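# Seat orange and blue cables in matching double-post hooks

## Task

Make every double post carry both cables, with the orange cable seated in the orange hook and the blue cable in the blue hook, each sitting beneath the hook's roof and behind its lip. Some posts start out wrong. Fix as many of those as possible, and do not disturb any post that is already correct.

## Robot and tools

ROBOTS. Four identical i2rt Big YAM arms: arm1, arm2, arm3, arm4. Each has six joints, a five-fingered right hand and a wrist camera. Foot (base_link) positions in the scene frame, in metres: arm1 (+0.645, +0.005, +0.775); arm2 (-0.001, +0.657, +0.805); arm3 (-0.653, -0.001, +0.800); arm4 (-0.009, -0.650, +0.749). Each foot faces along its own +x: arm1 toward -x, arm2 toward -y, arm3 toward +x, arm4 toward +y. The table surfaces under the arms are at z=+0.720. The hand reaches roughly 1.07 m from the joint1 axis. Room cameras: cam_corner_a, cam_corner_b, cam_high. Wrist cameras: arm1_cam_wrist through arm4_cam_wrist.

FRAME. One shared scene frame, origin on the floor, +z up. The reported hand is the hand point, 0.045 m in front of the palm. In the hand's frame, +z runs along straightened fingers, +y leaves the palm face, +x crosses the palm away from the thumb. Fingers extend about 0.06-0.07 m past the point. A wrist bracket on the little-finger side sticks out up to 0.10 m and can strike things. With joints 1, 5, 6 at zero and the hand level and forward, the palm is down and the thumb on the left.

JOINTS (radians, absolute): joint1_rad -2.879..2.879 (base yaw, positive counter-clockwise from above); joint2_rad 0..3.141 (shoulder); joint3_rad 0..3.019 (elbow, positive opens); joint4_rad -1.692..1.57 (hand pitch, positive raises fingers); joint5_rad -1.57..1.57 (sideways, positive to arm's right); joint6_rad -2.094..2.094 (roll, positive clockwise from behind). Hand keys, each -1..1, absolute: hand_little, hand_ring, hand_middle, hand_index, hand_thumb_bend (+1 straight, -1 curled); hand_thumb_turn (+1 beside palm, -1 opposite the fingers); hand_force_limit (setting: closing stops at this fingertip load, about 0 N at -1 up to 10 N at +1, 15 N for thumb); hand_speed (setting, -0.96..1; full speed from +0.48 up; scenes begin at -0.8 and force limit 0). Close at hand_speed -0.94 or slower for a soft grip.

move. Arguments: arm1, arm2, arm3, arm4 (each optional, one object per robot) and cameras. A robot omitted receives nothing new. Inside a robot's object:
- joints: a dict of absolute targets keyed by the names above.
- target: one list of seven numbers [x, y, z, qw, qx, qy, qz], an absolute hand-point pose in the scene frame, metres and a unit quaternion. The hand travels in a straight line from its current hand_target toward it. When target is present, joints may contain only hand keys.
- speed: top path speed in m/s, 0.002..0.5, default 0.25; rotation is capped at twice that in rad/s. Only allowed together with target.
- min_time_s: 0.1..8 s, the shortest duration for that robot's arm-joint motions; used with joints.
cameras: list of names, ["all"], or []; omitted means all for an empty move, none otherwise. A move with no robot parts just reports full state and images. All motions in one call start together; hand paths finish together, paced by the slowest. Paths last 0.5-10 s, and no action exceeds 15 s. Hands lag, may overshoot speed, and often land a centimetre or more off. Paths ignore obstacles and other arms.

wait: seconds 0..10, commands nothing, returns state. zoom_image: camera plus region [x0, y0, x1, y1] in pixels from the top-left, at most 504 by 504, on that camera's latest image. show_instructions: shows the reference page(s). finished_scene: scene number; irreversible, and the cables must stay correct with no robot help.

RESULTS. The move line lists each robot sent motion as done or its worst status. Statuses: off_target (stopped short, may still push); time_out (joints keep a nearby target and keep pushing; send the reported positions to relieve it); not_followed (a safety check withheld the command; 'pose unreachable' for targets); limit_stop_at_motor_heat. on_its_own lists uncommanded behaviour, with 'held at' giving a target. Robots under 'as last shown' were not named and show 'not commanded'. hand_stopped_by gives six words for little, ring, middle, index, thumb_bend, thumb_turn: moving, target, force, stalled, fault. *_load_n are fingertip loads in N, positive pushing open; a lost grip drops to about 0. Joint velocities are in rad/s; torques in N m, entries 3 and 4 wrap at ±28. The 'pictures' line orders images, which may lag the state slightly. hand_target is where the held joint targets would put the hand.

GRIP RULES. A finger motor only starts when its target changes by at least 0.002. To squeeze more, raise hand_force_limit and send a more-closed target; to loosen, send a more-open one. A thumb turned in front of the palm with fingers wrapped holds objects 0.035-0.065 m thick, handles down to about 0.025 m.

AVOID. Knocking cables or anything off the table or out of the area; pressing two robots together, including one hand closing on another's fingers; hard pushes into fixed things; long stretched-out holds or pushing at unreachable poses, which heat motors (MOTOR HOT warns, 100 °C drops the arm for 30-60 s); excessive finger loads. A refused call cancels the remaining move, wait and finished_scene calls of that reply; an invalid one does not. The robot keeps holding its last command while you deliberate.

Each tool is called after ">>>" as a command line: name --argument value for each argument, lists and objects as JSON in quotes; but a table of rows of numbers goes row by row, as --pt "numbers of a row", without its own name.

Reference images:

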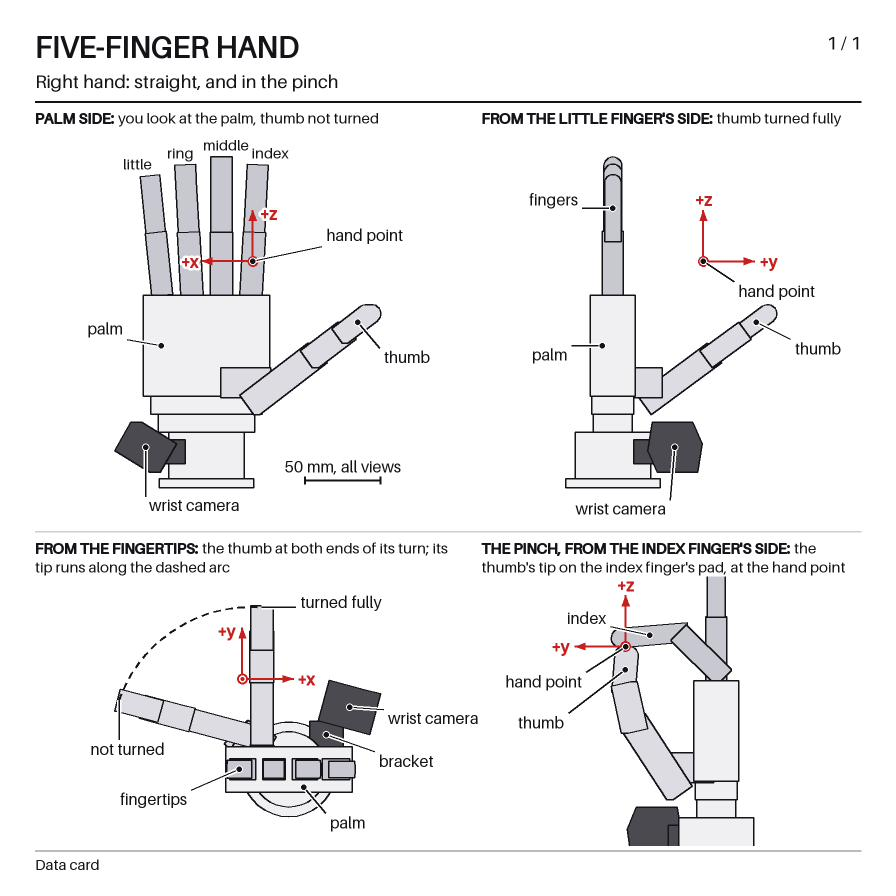

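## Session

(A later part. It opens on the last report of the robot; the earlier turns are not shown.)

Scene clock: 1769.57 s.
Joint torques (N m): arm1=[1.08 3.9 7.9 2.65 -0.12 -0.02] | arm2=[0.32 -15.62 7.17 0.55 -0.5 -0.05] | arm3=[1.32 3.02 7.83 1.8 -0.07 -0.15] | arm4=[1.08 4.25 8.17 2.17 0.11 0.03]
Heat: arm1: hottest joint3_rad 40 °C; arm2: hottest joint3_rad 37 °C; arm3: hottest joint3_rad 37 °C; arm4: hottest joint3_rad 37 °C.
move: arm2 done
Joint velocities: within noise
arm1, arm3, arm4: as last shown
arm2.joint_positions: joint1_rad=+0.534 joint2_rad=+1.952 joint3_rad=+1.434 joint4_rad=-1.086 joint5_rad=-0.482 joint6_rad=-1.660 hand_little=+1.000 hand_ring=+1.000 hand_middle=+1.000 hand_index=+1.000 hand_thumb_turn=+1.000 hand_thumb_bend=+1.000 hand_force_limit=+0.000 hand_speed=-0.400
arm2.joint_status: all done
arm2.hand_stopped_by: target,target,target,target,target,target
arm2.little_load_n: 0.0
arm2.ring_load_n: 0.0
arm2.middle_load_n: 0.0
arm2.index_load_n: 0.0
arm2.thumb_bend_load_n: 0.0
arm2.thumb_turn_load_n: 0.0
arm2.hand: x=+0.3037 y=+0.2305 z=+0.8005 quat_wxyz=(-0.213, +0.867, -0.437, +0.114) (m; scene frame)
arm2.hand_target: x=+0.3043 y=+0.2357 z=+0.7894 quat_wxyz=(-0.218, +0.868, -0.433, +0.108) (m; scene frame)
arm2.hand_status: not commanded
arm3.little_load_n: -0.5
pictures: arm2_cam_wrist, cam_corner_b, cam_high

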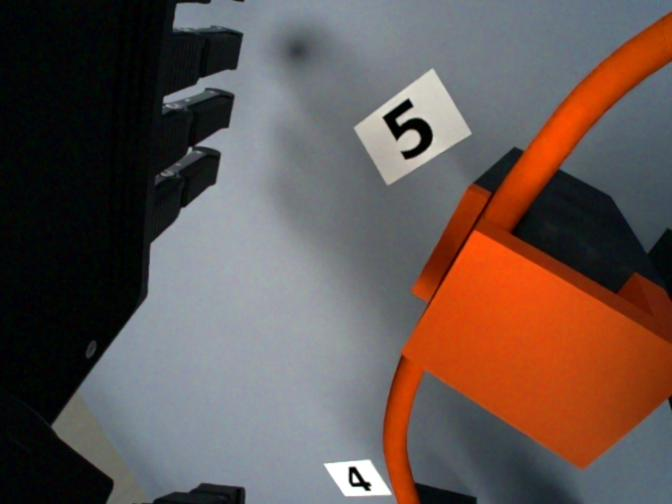

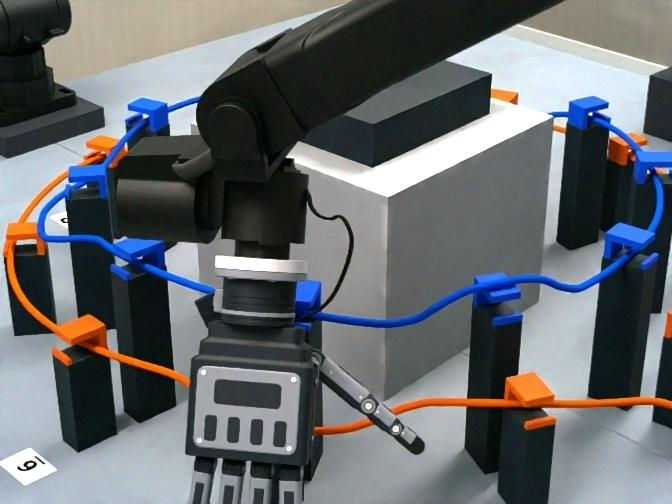

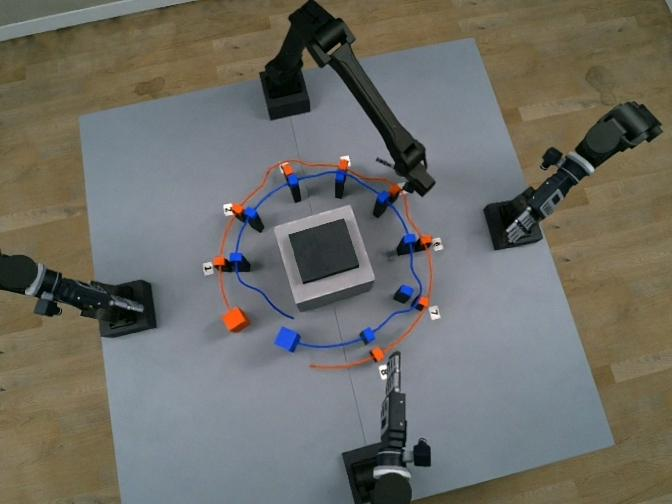

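>>> move --arm2 '{"joints": {"joint1_rad": 1.0, "joint2_rad": 0.7, "joint3_rad": 1.45, "joint4_rad": -1.2, "joint5_rad": 0.0, "joint6_rad": -1.3}, "min_time_s": 3.5}' --arm3 '{"joints": {"joint1_rad": 0.55, "joint2_rad": 2.12, "joint3_rad": 2.1, "joint4_rad": -1.22, "joint5_rad": -0.445, "joint6_rad": -1.16, "hand_speed": -0.3, "hand_index": -0.65, "hand_little": -0.65}, "min_time_s": 3.5}' --cameras '["arm3_cam_wrist", "cam_corner_b", "cam_high", "arm2_cam_wrist"]'

>>> zoom_image --camera "cam_corner_b" --region '[220, 350, 340, 470]'

>>> zoom_image --camera "cam_high" --region '[240, 90, 340, 190]'

Scene clock: 1830.37 s.
Joint torques (N m): arm1=[1.03 3.84 7.88 2.65 -0.11 -0.03] | arm2=[0.26 1.73 10.39 1.85 0.08 0.06] | arm3=[1.44 -21.3 11.44 1.18 -0.48 -0.02] | arm4=[1.08 4.07 8.18 2.17 0.12 0.02]
Heat: arm1: hottest joint3_rad 40 °C; arm2: hottest joint3_rad 37 °C; arm3: hottest joint3_rad 38 °C; arm4: hottest joint3_rad 37 °C.
move: arm2 done; arm3 done
Joint velocities: within noise
arm1, arm4: as last shown
arm2.joint_positions: joint1_rad=+0.990 joint2_rad=+0.695 joint3_rad=+1.429 joint4_rad=-1.193 joint5_rad=-0.003 joint6_rad=-1.307 hand_little=+1.000 hand_ring=+1.000 hand_middle=+1.000 hand_index=+1.000 hand_thumb_turn=+1.000 hand_thumb_bend=+1.000 hand_force_limit=+0.000 hand_speed=-0.400
arm2.joint_status: all done
arm2.hand_stopped_by: target,target,target,target,target,target
arm2.little_load_n: 0.0
arm2.ring_load_n: 0.0
arm2.middle_load_n: 0.0
arm2.index_load_n: 0.0
arm2.thumb_bend_load_n: 0.0
arm2.thumb_turn_load_n: 0.0
arm2.hand: x=+0.2054 y=+0.4670 z=+1.3281 quat_wxyz=(+0.076, +0.777, -0.339, +0.525) (m; scene frame)
arm2.hand_target: x=+0.2058 y=+0.4698 z=+1.3357 quat_wxyz=(+0.073, +0.775, -0.338, +0.529) (m; scene frame)
arm2.hand_status: not commanded
arm3.joint_positions: joint1_rad=+0.553 joint2_rad=+2.122 joint3_rad=+2.046 joint4_rad=-1.231 joint5_rad=-0.443 joint6_rad=-1.171 hand_little=-0.650 hand_ring=+1.000 hand_middle=+1.000 hand_index=-0.650 hand_thumb_turn=+1.000 hand_thumb_bend=+1.000 hand_force_limit=+0.000 hand_speed=-0.300
arm3.joint_status: all done
arm3.hand_stopped_by: target,target,target,target,target,target
arm3.little_load_n: 0.0
arm3.ring_load_n: 0.0
arm3.middle_load_n: 0.0
arm3.index_load_n: 0.0
arm3.thumb_bend_load_n: 0.0
arm3.thumb_turn_load_n: 0.0
arm3.hand: x=-0.0995 y=+0.3929 z=+0.9226 quat_wxyz=(-0.254, +0.961, +0.105, +0.018) (m; scene frame)
arm3.hand_target: x=-0.0838 y=+0.4016 z=+0.9467 quat_wxyz=(-0.269, +0.956, +0.105, +0.046) (m; scene frame)
arm3.hand_status: not commanded
pictures: arm2_cam_wrist, arm3_cam_wrist, cam_corner_b, cam_high

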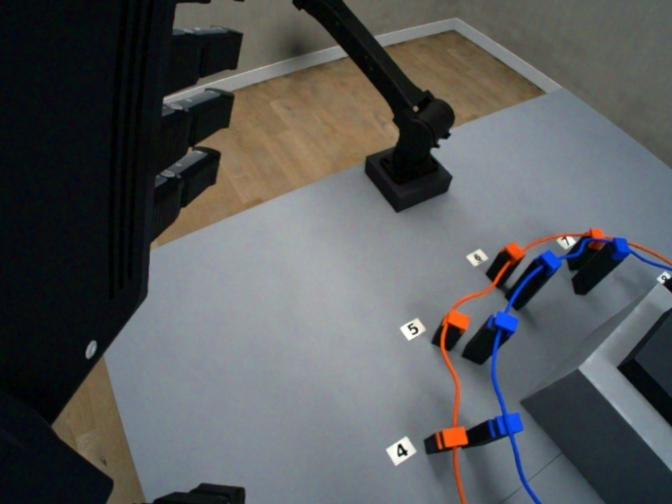

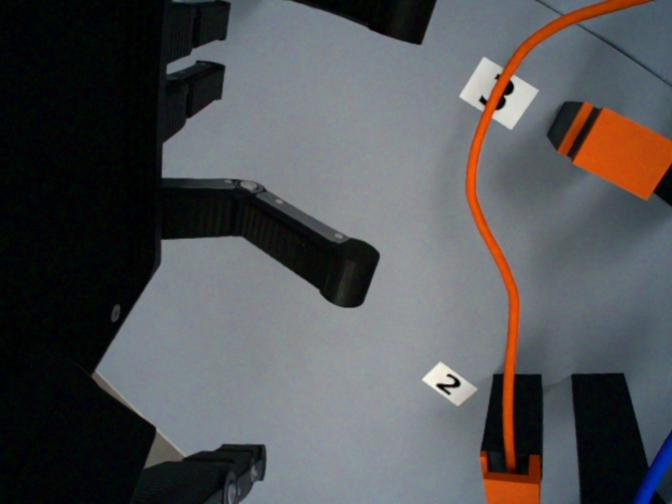

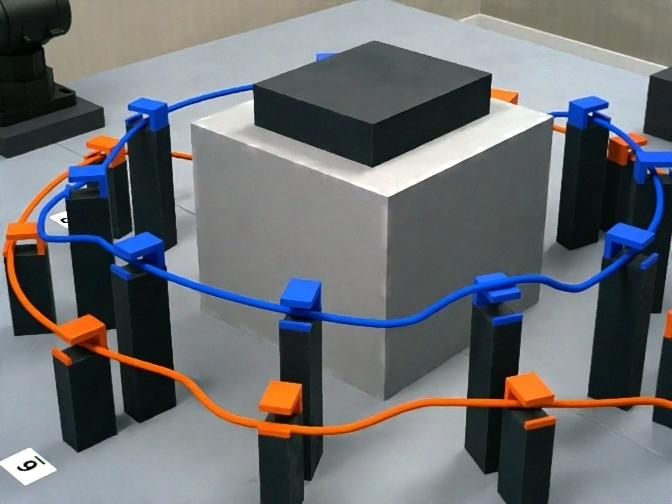

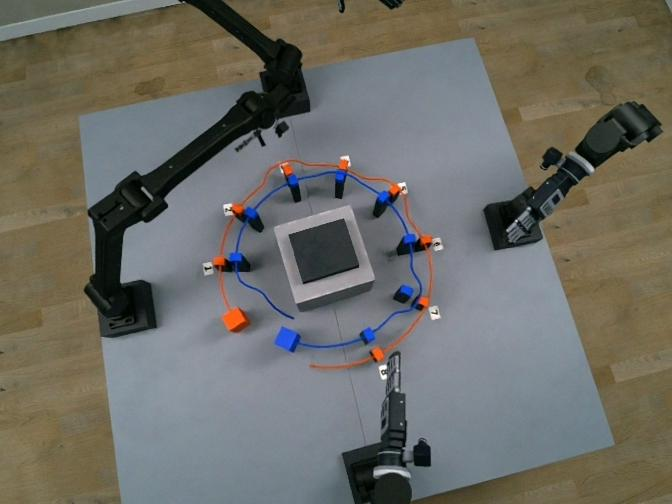

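Scaled by 4.200.

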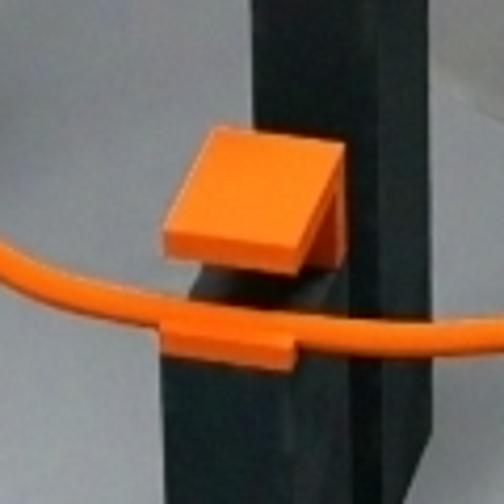

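Scaled by 5.040.

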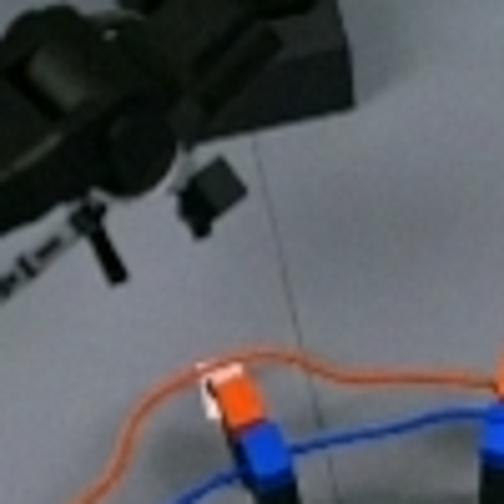

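>>> move --arm1 '{"joints": {"joint1_rad": -0.56, "joint4_rad": -1.01, "joint5_rad": 0.0}, "min_time_s": 2.0}' --arm3 '{"target": [-0.0899, 0.4048, 0.83, -0.2411, 0.9669, 0.0812, -0.0202], "speed": 0.12, "joints": {"hand_index": -0.3, "hand_little": -0.3}}' --cameras '["arm1_cam_wrist", "arm3_cam_wrist", "cam_corner_a", "cam_corner_b", "cam_high"]'

>>> zoom_image --camera "cam_high" --region '[240, 110, 320, 190]'

>>> zoom_image --camera "cam_corner_a" --region '[0, 0, 150, 150]'

Scene clock: 1939.83 s.
Joint torques (N m): arm1=[0.38 3.66 7.98 3.28 0.03 -0.02] | arm2=[0.67 2.02 10.56 1.87 0.08 0.04] | arm3=[1.44 -22.42 9.26 1.05 -0.51 0.02] | arm4=[1.08 3.84 8.2 2.19 0.11 0.02]
Heat: arm1: hottest joint3_rad 40 °C; arm2: hottest joint3_rad 41 °C; arm3: hottest joint3_rad 45 °C; arm4: hottest joint3_rad 37 °C.
move: arm1 done; arm3 off_target
Joint velocities: within noise
arm1.joint_positions: joint1_rad=-0.551 joint2_rad=+0.580 joint3_rad=+1.344 joint4_rad=-1.028 joint5_rad=-0.002 joint6_rad=-1.263 hand_little=+1.000 hand_ring=+1.000 hand_middle=+1.000 hand_index=+1.000 hand_thumb_turn=+1.000 hand_thumb_bend=+1.000 hand_force_limit=+0.000 hand_speed=-0.800
arm1.joint_status: all done
arm1.hand_stopped_by: target,target,target,target,target,target
arm1.little_load_n: 0.0
arm1.ring_load_n: 0.0
arm1.middle_load_n: 0.0
arm1.index_load_n: 0.0
arm1.thumb_bend_load_n: 0.0
arm1.thumb_turn_load_n: 0.0
arm1.hand: x=+0.4470 y=+0.1948 z=+1.3153 quat_wxyz=(-0.598, +0.344, +0.719, +0.083) (m; scene frame)
arm1.hand_target: x=+0.4498 y=+0.1964 z=+1.3292 quat_wxyz=(-0.612, +0.343, +0.707, +0.089) (m; scene frame)
arm1.hand_status: not commanded
arm2, arm4: as last shown
arm2.hand_target: x=+0.2058 y=+0.4697 z=+1.3357 quat_wxyz=(+0.073, +0.775, -0.338, +0.529) (m; scene frame)
arm3.joint_positions: joint1_rad=+0.553 joint2_rad=+2.272 joint3_rad=+2.046 joint4_rad=-1.185 joint5_rad=-0.447 joint6_rad=-1.145 hand_little=-0.300 hand_ring=+1.000 hand_middle=+1.000 hand_index=-0.300 hand_thumb_turn=+1.000 hand_thumb_bend=+1.000 hand_force_limit=+0.000 hand_speed=-0.300
arm3.joint_status: all done
arm3.hand_stopped_by: target,target,target,target,target,target
arm3.little_load_n: 0.0
arm3.ring_load_n: 0.0
arm3.middle_load_n: 0.0
arm3.index_load_n: 0.0
arm3.thumb_bend_load_n: -0.5
arm3.thumb_turn_load_n: 0.0
arm3.hand: x=-0.0982 y=+0.3961 z=+0.8245 quat_wxyz=(-0.234, +0.968, +0.082, -0.031) (m; scene frame)
arm3.hand_target: x=-0.0903 y=+0.4047 z=+0.8302 quat_wxyz=(-0.241, +0.967, +0.081, -0.020) (m; scene frame)
arm3.hand_status: off_target (0.013 m and 1.5 deg from the pose sent, 0.094 m and 5.4 deg at the start)
arm4.thumb_bend_load_n: -0.5
pictures: arm1_cam_wrist, arm3_cam_wrist, cam_corner_a, cam_corner_b, cam_high

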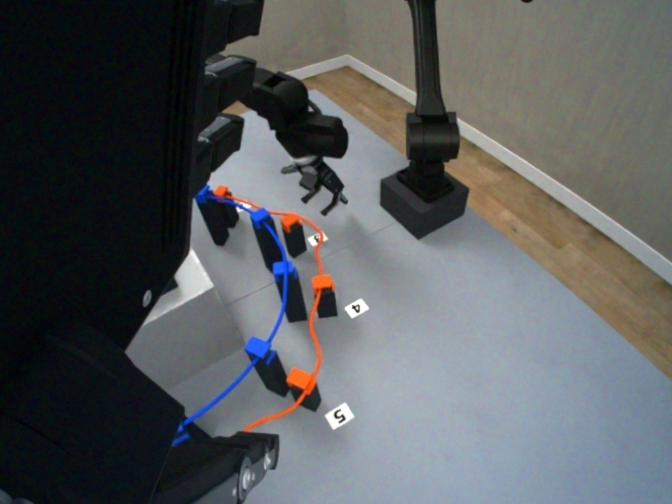

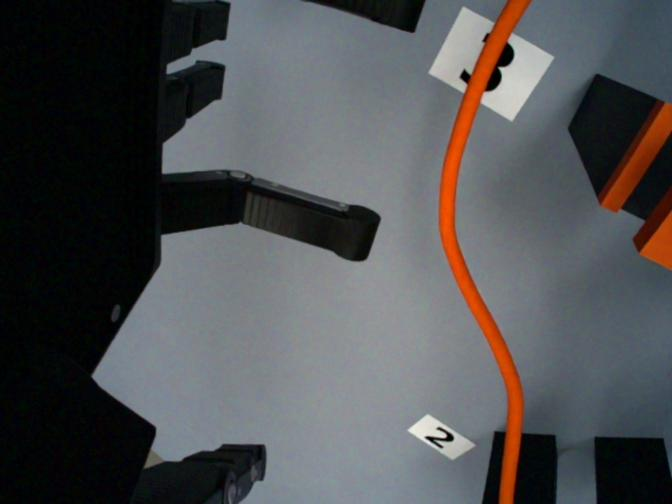

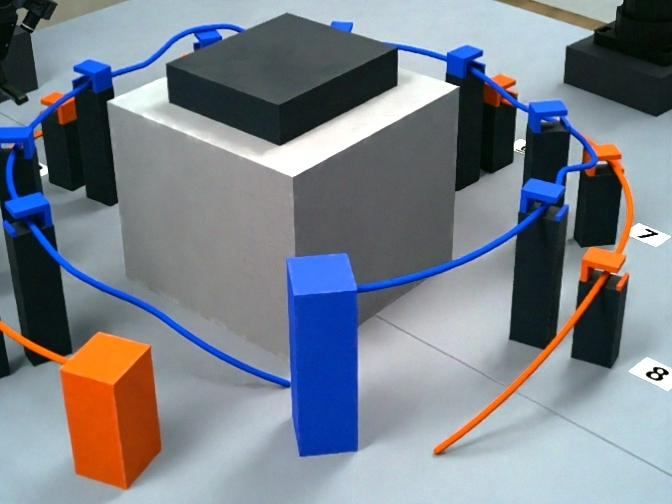

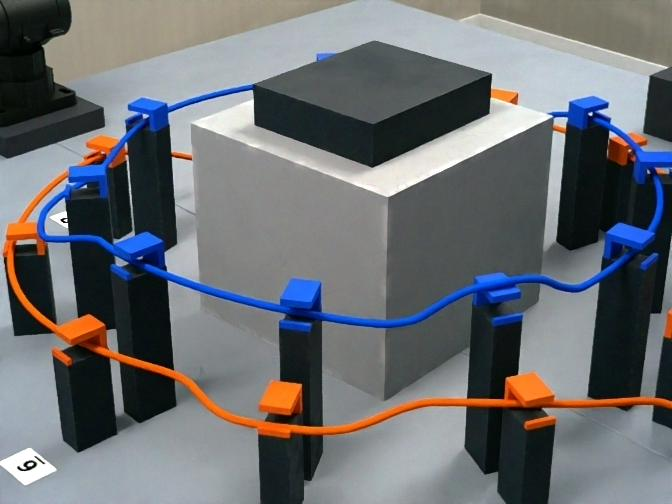

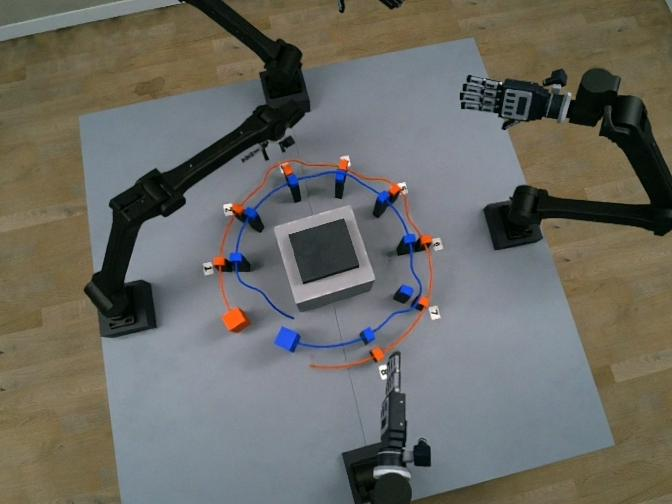

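Scaled by 6.300.

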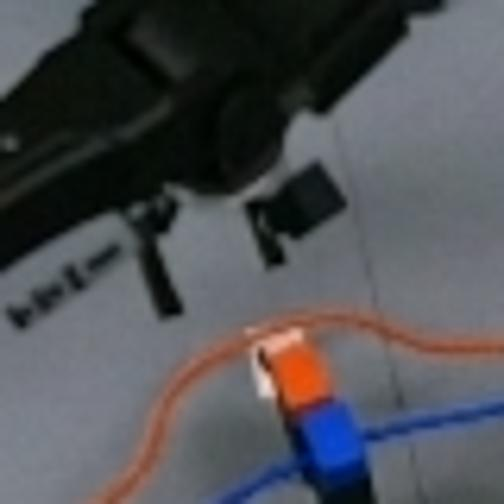

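Scaled by 3.360.

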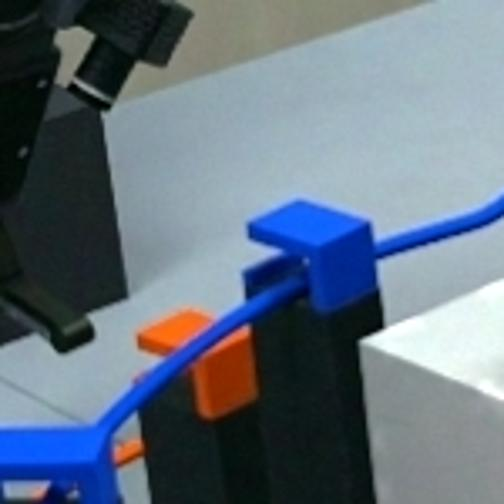

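>>> zoom_image --camera "arm1_cam_wrist" --region '[230, 130, 380, 280]'

>>> zoom_image --camera "arm3_cam_wrist" --region '[312, 0, 672, 360]'

Scaled by 3.360 from the camera's 672x504 image, which has a finer 960x720 frame.

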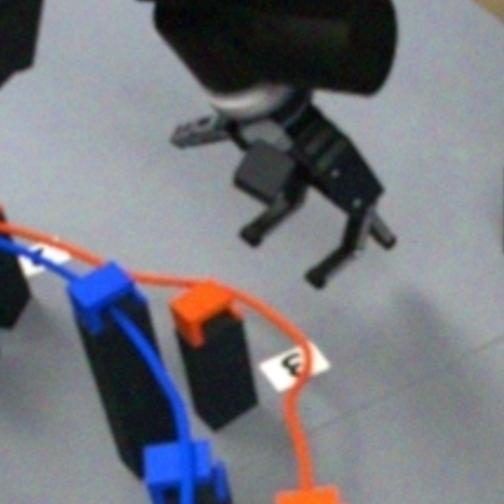

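Scaled by 1.400 from the camera's 672x504 image, which has a finer 960x720 frame.

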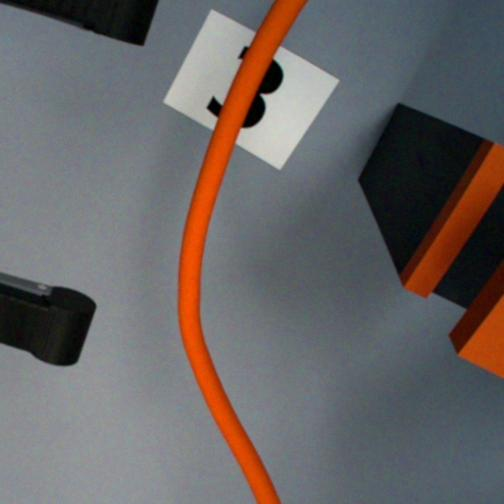

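>>> move --arm3 '{"target": [-0.0775, 0.4025, 0.772, -0.2411, 0.9669, 0.0812, -0.0202], "speed": 0.1}' --cameras '["arm1_cam_wrist", "arm3_cam_wrist", "cam_corner_a", "cam_high"]'

>>> zoom_image --camera "cam_high" --region '[240, 110, 320, 190]'

>>> zoom_image --camera "arm1_cam_wrist" --region '[230, 130, 380, 280]'

>>> zoom_image --camera "cam_corner_a" --region '[0, 50, 120, 170]'

Scene clock: 1973.50 s.
Joint torques (N m): arm1=[0.32 3.72 7.97 3.25 0.03 -0.02] | arm2=[0.85 2.14 10.45 1.8 0.08 0.04] | arm3=[0.97 -22.53 8.23 0.94 -0.37 -0.14] | arm4=[1.2 3.96 8.2 2.18 0.11 0.02]
Heat: arm1: hottest joint3_rad 40 °C; arm2: hottest joint3_rad 42 °C; arm3: hottest joint3_rad 43 °C; arm4: hottest joint3_rad 37 °C.
move: arm3 done
Joint velocities: within noise
arm1, arm2, arm4: as last shown
arm3.joint_positions: joint1_rad=+0.550 joint2_rad=+2.345 joint3_rad=+2.046 joint4_rad=-1.098 joint5_rad=-0.453 joint6_rad=-1.145 hand_little=-0.300 hand_ring=+1.000 hand_middle=+1.000 hand_index=-0.300 hand_thumb_turn=+1.000 hand_thumb_bend=+1.000 hand_force_limit=+0.000 hand_speed=-0.300
arm3.joint_status: not commanded
arm3.hand_stopped_by: target,target,target,target,target,target
arm3.little_load_n: 0.0
arm3.ring_load_n: 0.0
arm3.middle_load_n: 0.0
arm3.index_load_n: 0.0
arm3.thumb_bend_load_n: 0.0
arm3.thumb_turn_load_n: 0.0
arm3.hand: x=-0.0859 y=+0.4031 z=+0.7754 quat_wxyz=(-0.239, +0.967, +0.082, -0.026) (m; scene frame)
arm3.hand_target: x=-0.0778 y=+0.4024 z=+0.7719 quat_wxyz=(-0.241, +0.967, +0.081, -0.020) (m; scene frame)
arm3.hand_status: done (0.009 m and 0.8 deg from the pose sent, 0.057 m and 1.5 deg at the start)
arm4.thumb_bend_load_n: 0.0
pictures: arm1_cam_wrist, arm3_cam_wrist, cam_corner_a, cam_high

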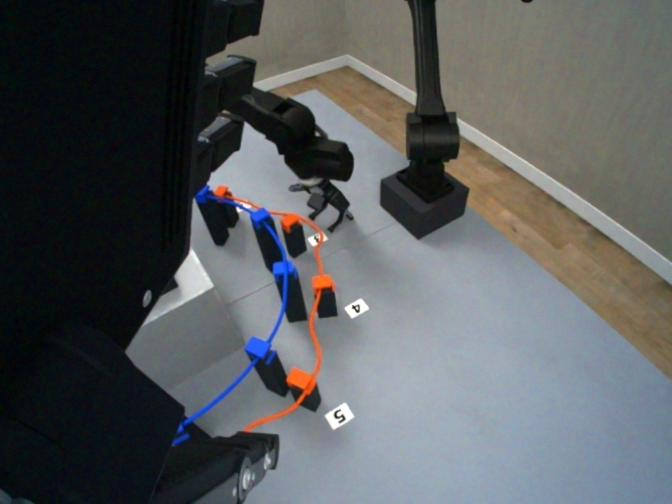

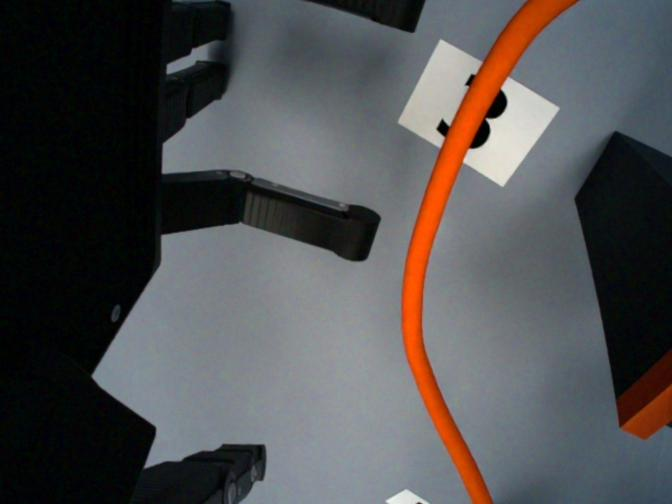

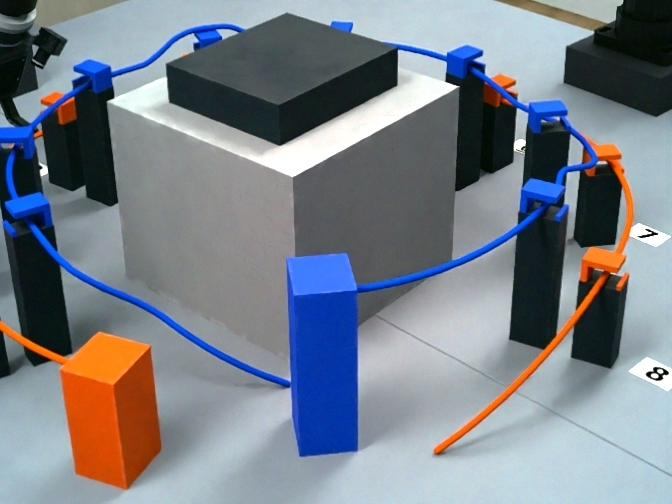

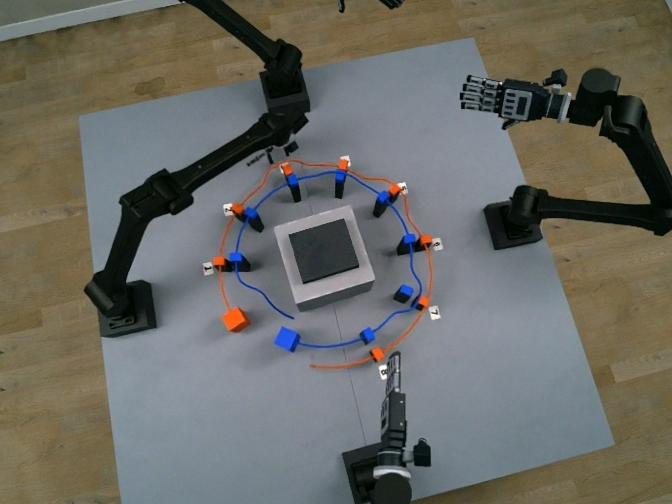

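Scaled by 6.300.

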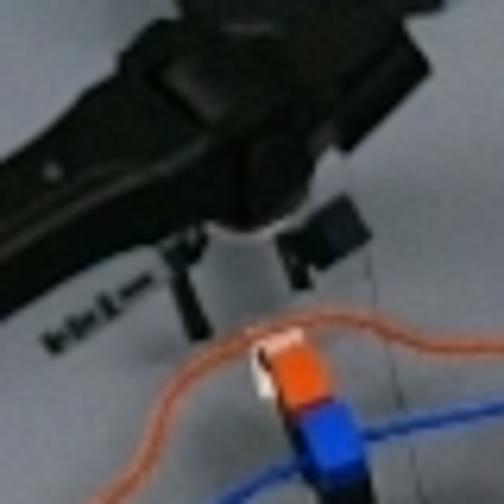

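Scaled by 3.360 from the camera's 672x504 image, which has a finer 960x720 frame.

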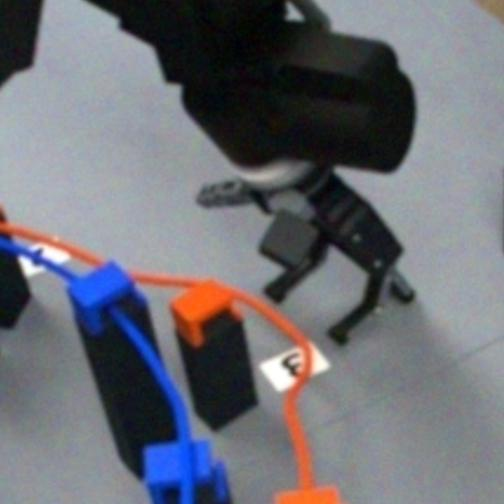

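Scaled by 4.200.

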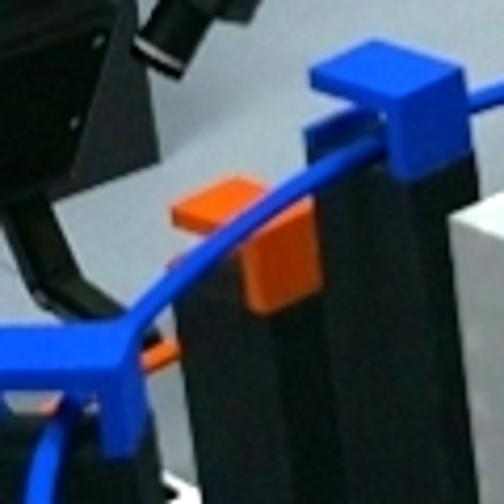

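>>> move --arm3 '{"target": [-0.069, 0.343, 0.768, -0.2411, 0.9669, 0.0812, -0.0202], "speed": 0.1}' --cameras '["arm1_cam_wrist", "arm3_cam_wrist", "cam_corner_a", "cam_high"]'

>>> zoom_image --camera "cam_high" --region '[240, 110, 320, 190]'

>>> zoom_image --camera "arm1_cam_wrist" --region '[230, 130, 380, 280]'

>>> zoom_image --camera "cam_corner_a" --region '[0, 50, 120, 170]'

Scene clock: 1996.93 s.
Joint torques (N m): arm1=[0.32 3.66 7.98 3.25 0.03 -0.02] | arm2=[0.73 1.85 10.43 1.94 0.09 0.05] | arm3=[-0.44 -23 6.05 0.73 0.06 -0.28] | arm4=[1.14 3.96 8.18 2.22 0.1 0.02]
Heat: arm1: hottest joint3_rad 40 °C; arm2: hottest joint3_rad 42 °C; arm3: hottest joint3_rad 42 °C; arm4: hottest joint3_rad 37 °C.
move: arm3 off_target
Joint velocities: within noise
arm1, arm2, arm4: as last shown
arm2.ring_load_n: -0.5
arm3.joint_positions: joint1_rad=+0.485 joint2_rad=+2.308 joint3_rad=+1.969 joint4_rad=-1.081 joint5_rad=-0.478 joint6_rad=-1.222 hand_little=-0.300 hand_ring=+1.000 hand_middle=+1.000 hand_index=-0.300 hand_thumb_turn=+1.000 hand_thumb_bend=+1.000 hand_force_limit=+0.000 hand_speed=-0.300
arm3.joint_status: not commanded
arm3.hand_stopped_by: target,target,target,target,target,target
arm3.little_load_n: 0.0
arm3.ring_load_n: 0.0
arm3.middle_load_n: 0.5
arm3.index_load_n: 0.0
arm3.thumb_bend_load_n: 0.0
arm3.thumb_turn_load_n: 0.0
arm3.hand: x=-0.0754 y=+0.3588 z=+0.7724 quat_wxyz=(-0.247, +0.965, +0.086, -0.025) (m; scene frame)
arm3.hand_target: x=-0.0693 y=+0.3431 z=+0.7682 quat_wxyz=(-0.241, +0.967, +0.081, -0.020) (m; scene frame)
arm3.hand_status: off_target (0.018 m and 1.0 deg from the pose sent, 0.063 m and 0.7 deg at the start)
pictures: arm1_cam_wrist, arm3_cam_wrist, cam_corner_a, cam_high

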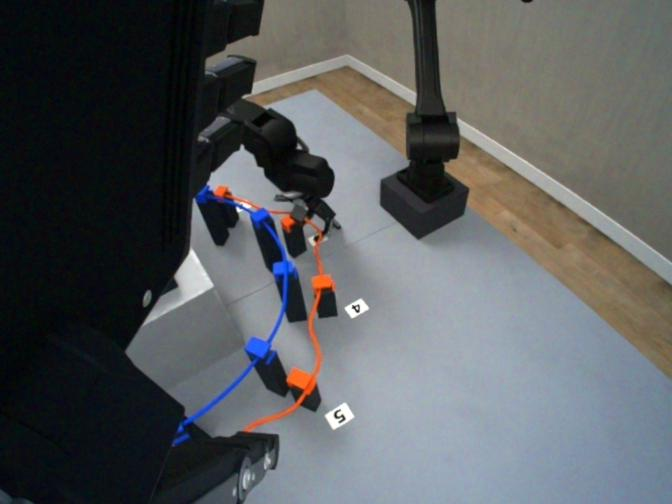

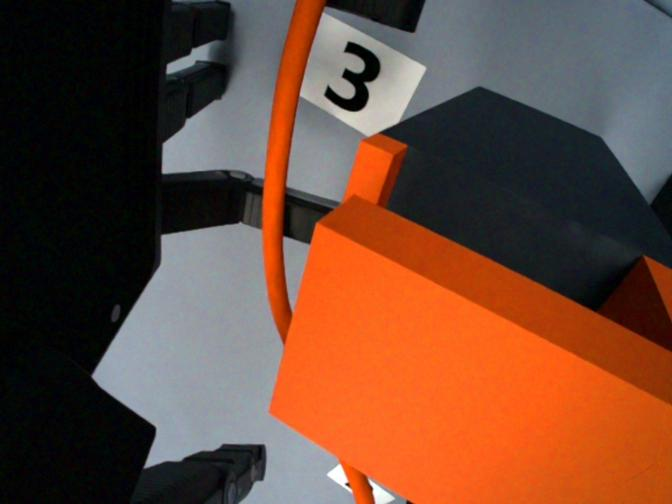

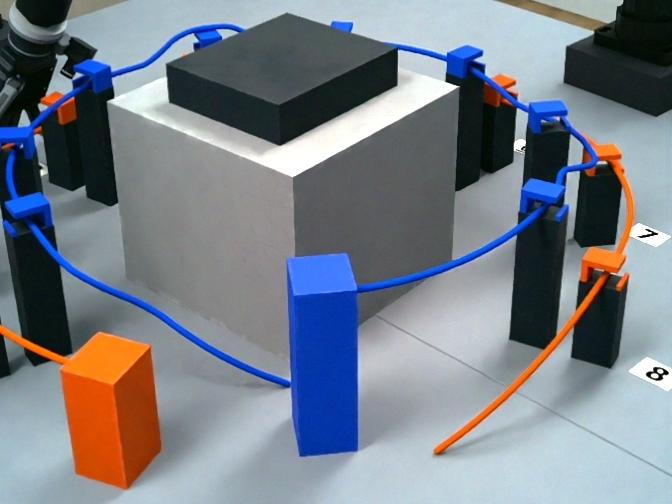

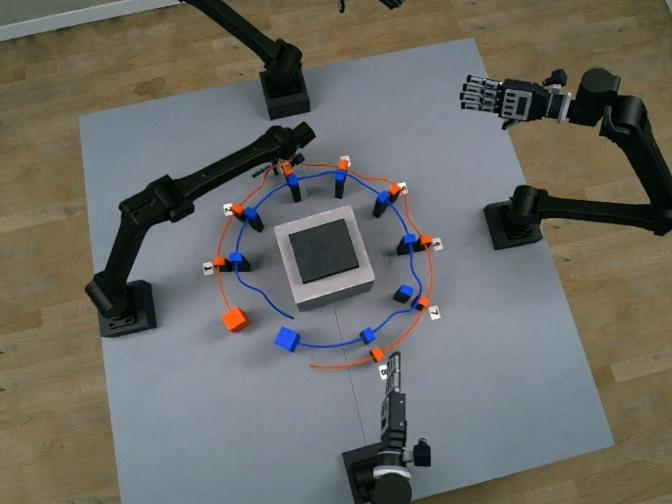

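Scaled by 6.300.

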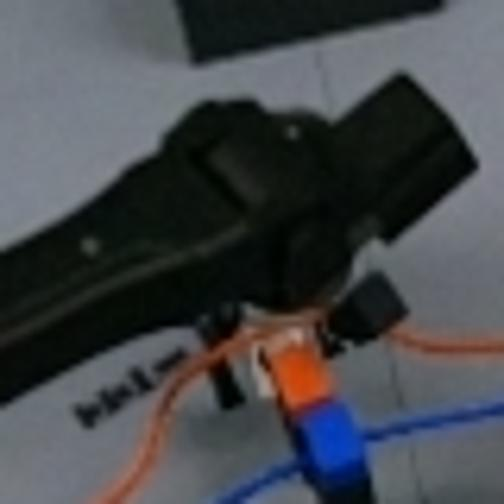

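Scaled by 3.360 from the camera's 672x504 image, which has a finer 960x720 frame.

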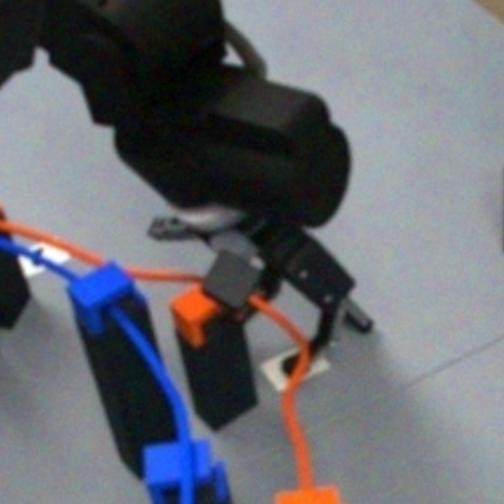

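Scaled by 4.200.

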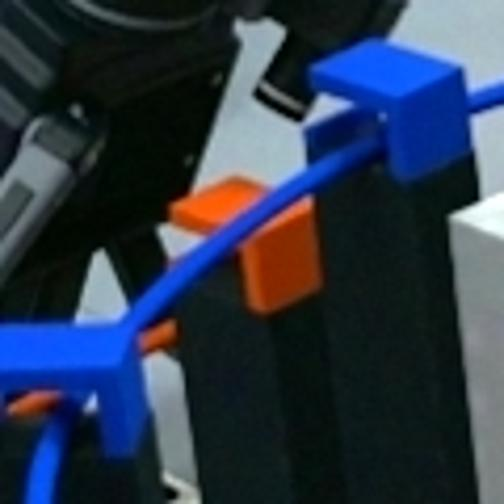

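>>> move --arm3 '{"joints": {"hand_index": -0.66, "hand_little": -0.66}}' --cameras '["arm3_cam_wrist"]'

>>> move --arm3 '{"joints": {"joint2_rad": 2.25, "joint4_rad": -1.106}, "min_time_s": 1.0}' --cameras '["arm1_cam_wrist", "arm3_cam_wrist", "cam_corner_a", "cam_high"]'

>>> zoom_image --camera "arm1_cam_wrist" --region '[230, 130, 380, 280]'

>>> zoom_image --camera "cam_high" --region '[240, 110, 320, 190]'

>>> zoom_image --camera "cam_corner_a" --region '[0, 50, 120, 170]'

Scene clock: 2042.60 s.
Joint torques (N m): arm1=[0.38 3.66 7.97 3.28 0.03 -0.02] | arm2=[0.62 2.67 10.41 1.91 0.05 0.06] | arm3=[-0.15 -22.83 6.01 0.76 0.09 -0.22] | arm4=[1.14 3.84 8.18 2.18 0.11 0.03]
Heat: arm1: hottest joint3_rad 40 °C; arm2: hottest joint3_rad 42 °C; arm3: hottest joint3_rad 38 °C; arm4: hottest joint3_rad 37 °C.
move: arm3 done
Joint velocities: within noise
arm1, arm2, arm4: as last shown
arm2.ring_load_n: 0.0
arm2.thumb_turn_load_n: 0.5
arm3.joint_positions: joint1_rad=+0.485 joint2_rad=+2.308 joint3_rad=+1.969 joint4_rad=-1.081 joint5_rad=-0.478 joint6_rad=-1.223 hand_little=-0.660 hand_ring=+1.000 hand_middle=+1.000 hand_index=-0.660 hand_thumb_turn=+1.000 hand_thumb_bend=+1.000 hand_force_limit=+0.000 hand_speed=-0.300
arm3.joint_status: all done
arm3.hand_stopped_by: target,target,target,target,target,target
arm3.little_load_n: 0.0
arm3.ring_load_n: 0.0
arm3.middle_load_n: 0.5
arm3.index_load_n: 0.5
arm3.thumb_bend_load_n: 0.0
arm3.thumb_turn_load_n: 0.0
arm3.hand: x=-0.0753 y=+0.3587 z=+0.7724 quat_wxyz=(-0.247, +0.965, +0.086, -0.025) (m; scene frame)
arm3.hand_target: x=-0.0693 y=+0.3431 z=+0.7681 quat_wxyz=(-0.241, +0.967, +0.081, -0.020) (m; scene frame)
arm3.hand_status: not commanded
pictures: arm3_cam_wrist

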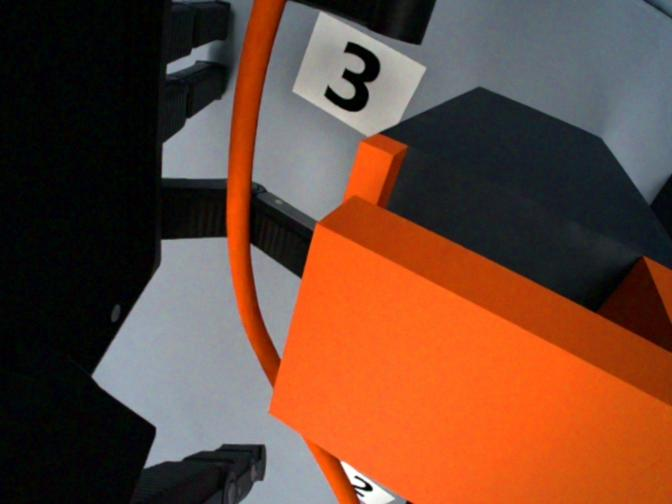

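Scene clock: 2044.10 s.
Joint torques (N m): arm1=[0.32 3.66 7.98 3.25 0.03 -0.02] | arm2=[1.2 1.85 10.51 1.8 0.11 0.07] | arm3=[-0.03 -25.76 7.06 0.12 -0.29 -0.24] | arm4=[1.14 3.9 8.17 2.19 0.12 0.03]
Heat: arm1: hottest joint3_rad 40 °C; arm2: hottest joint3_rad 42 °C; arm3: hottest joint3_rad 38 °C; arm4: hottest joint3_rad 37 °C.
move: arm3 done
Joint velocities: within noise
arm1, arm2, arm4: as last shown
arm2.thumb_turn_load_n: 0.0
arm3.joint_positions: joint1_rad=+0.479 joint2_rad=+2.271 joint3_rad=+1.957 joint4_rad=-1.098 joint5_rad=-0.468 joint6_rad=-1.224 hand_little=-0.660 hand_ring=+1.000 hand_middle=+1.000 hand_index=-0.660 hand_thumb_turn=+1.000 hand_thumb_bend=+1.000 hand_force_limit=+0.000 hand_speed=-0.300
arm3.joint_status: all done
arm3.hand_stopped_by: target,target,target,target,target,target
arm3.little_load_n: 0.0
arm3.ring_load_n: 0.0
arm3.middle_load_n: 0.0
arm3.index_load_n: 0.0
arm3.thumb_bend_load_n: 0.0
arm3.thumb_turn_load_n: 0.0
arm3.hand: x=-0.0759 y=+0.3521 z=+0.7918 quat_wxyz=(-0.244, +0.966, +0.085, -0.019) (m; scene frame)
arm3.hand_target: x=-0.0699 y=+0.3427 z=+0.8046 quat_wxyz=(-0.245, +0.966, +0.084, -0.010) (m; scene frame)
arm3.hand_status: not commanded
pictures: arm1_cam_wrist, arm3_cam_wrist, cam_corner_a, cam_high

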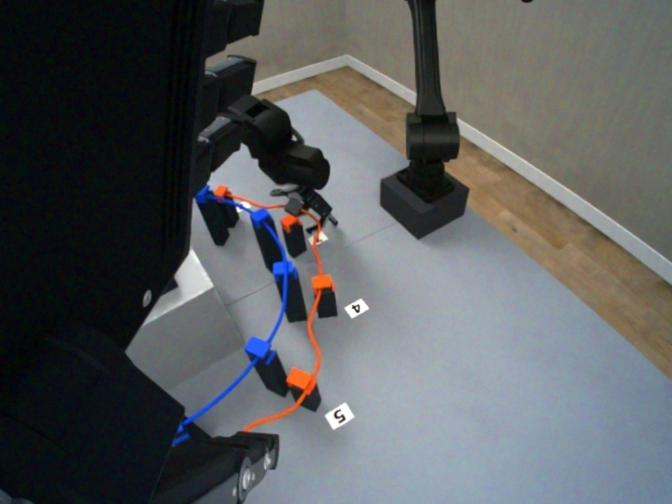

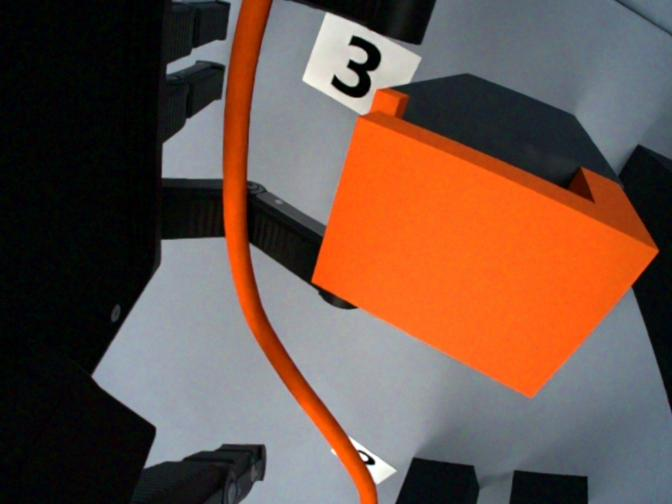

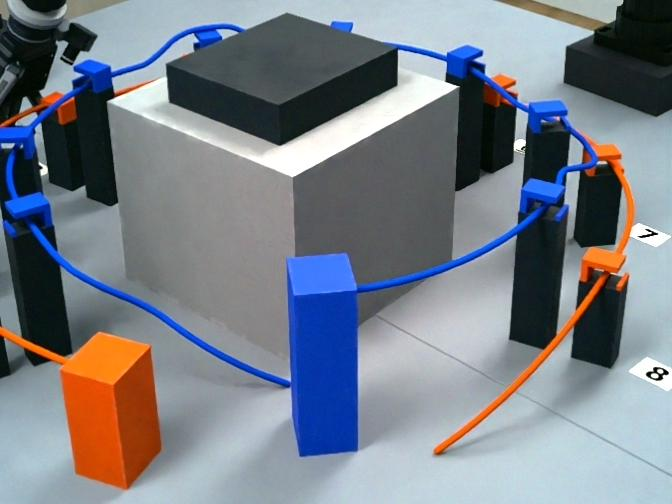

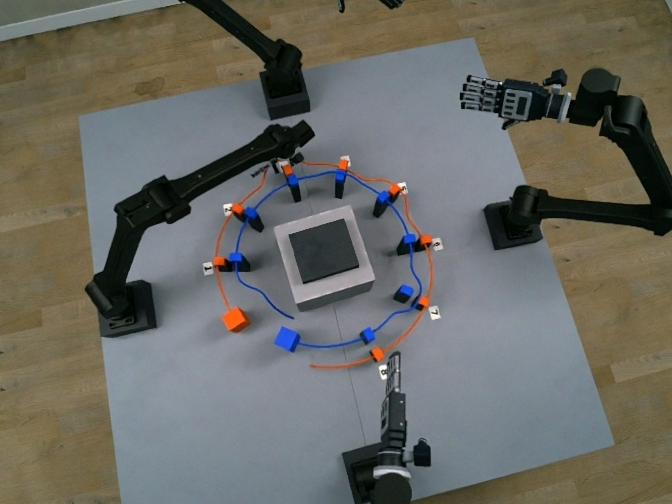

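Scaled by 3.360 from the camera's 672x504 image, which has a finer 960x720 frame.

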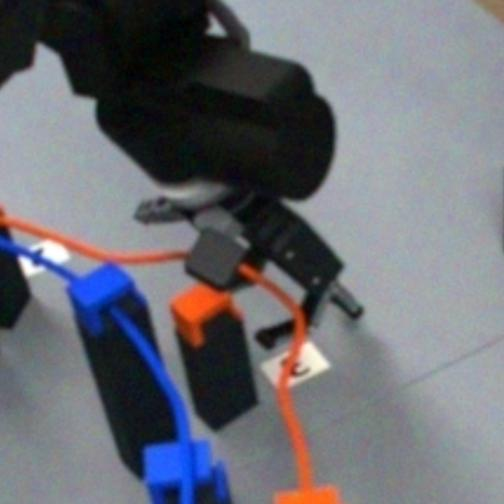

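Scaled by 6.300.

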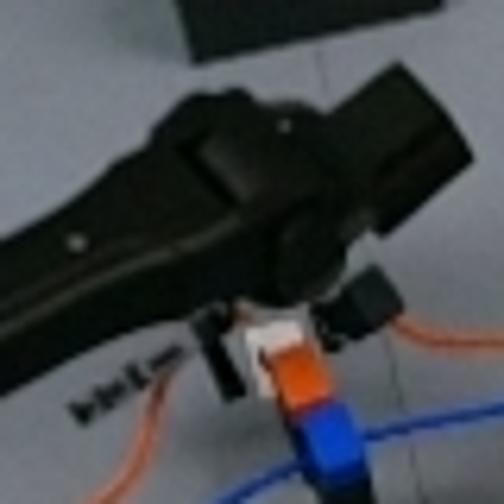

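Scaled by 4.200.

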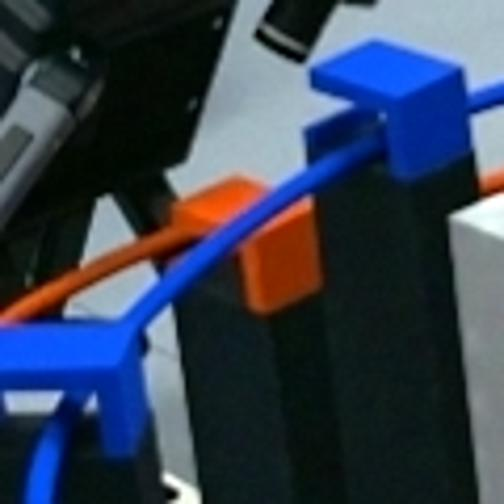

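>>> move --arm3 '{"joints": {"joint2_rad": 2.227}, "min_time_s": 0.8}' --cameras '[]'

Scene clock: 2068.80 s.
Joint torques (N m): arm1=[0.38 3.66 7.98 3.26 0.03 -0.03] | arm2=[0.32 2.02 10.5 1.85 0.09 0.09] | arm3=[0.03 -24.88 6.93 0.12 -0.32 -0.24] | arm4=[1.08 3.84 8.23 2.13 0.11 0.03]
Heat: arm1: hottest joint3_rad 40 °C; arm2: hottest joint3_rad 42 °C; arm3: hottest joint3_rad 38 °C; arm4: hottest joint3_rad 37 °C.
move: arm3 done
Joint velocities: within noise
arm1, arm2: as last shown
arm3.joint_positions: joint1_rad=+0.479 joint2_rad=+2.250 joint3_rad=+1.957 joint4_rad=-1.098 joint5_rad=-0.468 joint6_rad=-1.224 hand_little=-0.660 hand_ring=+1.000 hand_middle=+1.000 hand_index=-0.660 hand_thumb_turn=+1.000 hand_thumb_bend=+1.000 hand_force_limit=+0.000 hand_speed=-0.300
arm3.joint_status: all done
arm3.hand_stopped_by: target,target,target,target,target,target
arm3.little_load_n: 0.0
arm3.ring_load_n: 0.0
arm3.middle_load_n: 0.0
arm3.index_load_n: 0.5
arm3.thumb_bend_load_n: 0.0
arm3.thumb_turn_load_n: 0.0
arm3.hand: x=-0.0734 y=+0.3534 z=+0.8058 quat_wxyz=(-0.248, +0.965, +0.087, -0.009) (m; scene frame)
arm3.hand_target: x=-0.0674 y=+0.3439 z=+0.8196 quat_wxyz=(-0.249, +0.965, +0.086, +0.000) (m; scene frame)
arm3.hand_status: not commanded
arm4.joint_positions: joint1_rad=-0.042 joint2_rad=+0.649 joint3_rad=+1.460 joint4_rad=-1.170 joint5_rad=+0.300 joint6_rad=-1.394 hand_little=+1.000 hand_ring=+1.000 hand_middle=+1.000 hand_index=+1.000 hand_thumb_turn=+1.000 hand_thumb_bend=+1.000 hand_force_limit=+0.000 hand_speed=-0.800
arm4.joint_status: not commanded
arm4.hand_stopped_by: target,target,target,target,target,target
arm4.little_load_n: 0.0
arm4.ring_load_n: 0.0
arm4.middle_load_n: 0.0
arm4.index_load_n: 0.0
arm4.thumb_bend_load_n: 0.0
arm4.thumb_turn_load_n: 0.0
arm4.hand: x=+0.1017 y=-0.4117 z=+1.3147 quat_wxyz=(-0.349, +0.680, +0.454, +0.458) (m; scene frame)
arm4.hand_target: x=+0.1017 y=-0.4142 z=+1.3273 quat_wxyz=(-0.359, +0.674, +0.448, +0.464) (m; scene frame)
arm4.hand_status: not commanded
pictures: none
No camera images: "cameras" was empty.


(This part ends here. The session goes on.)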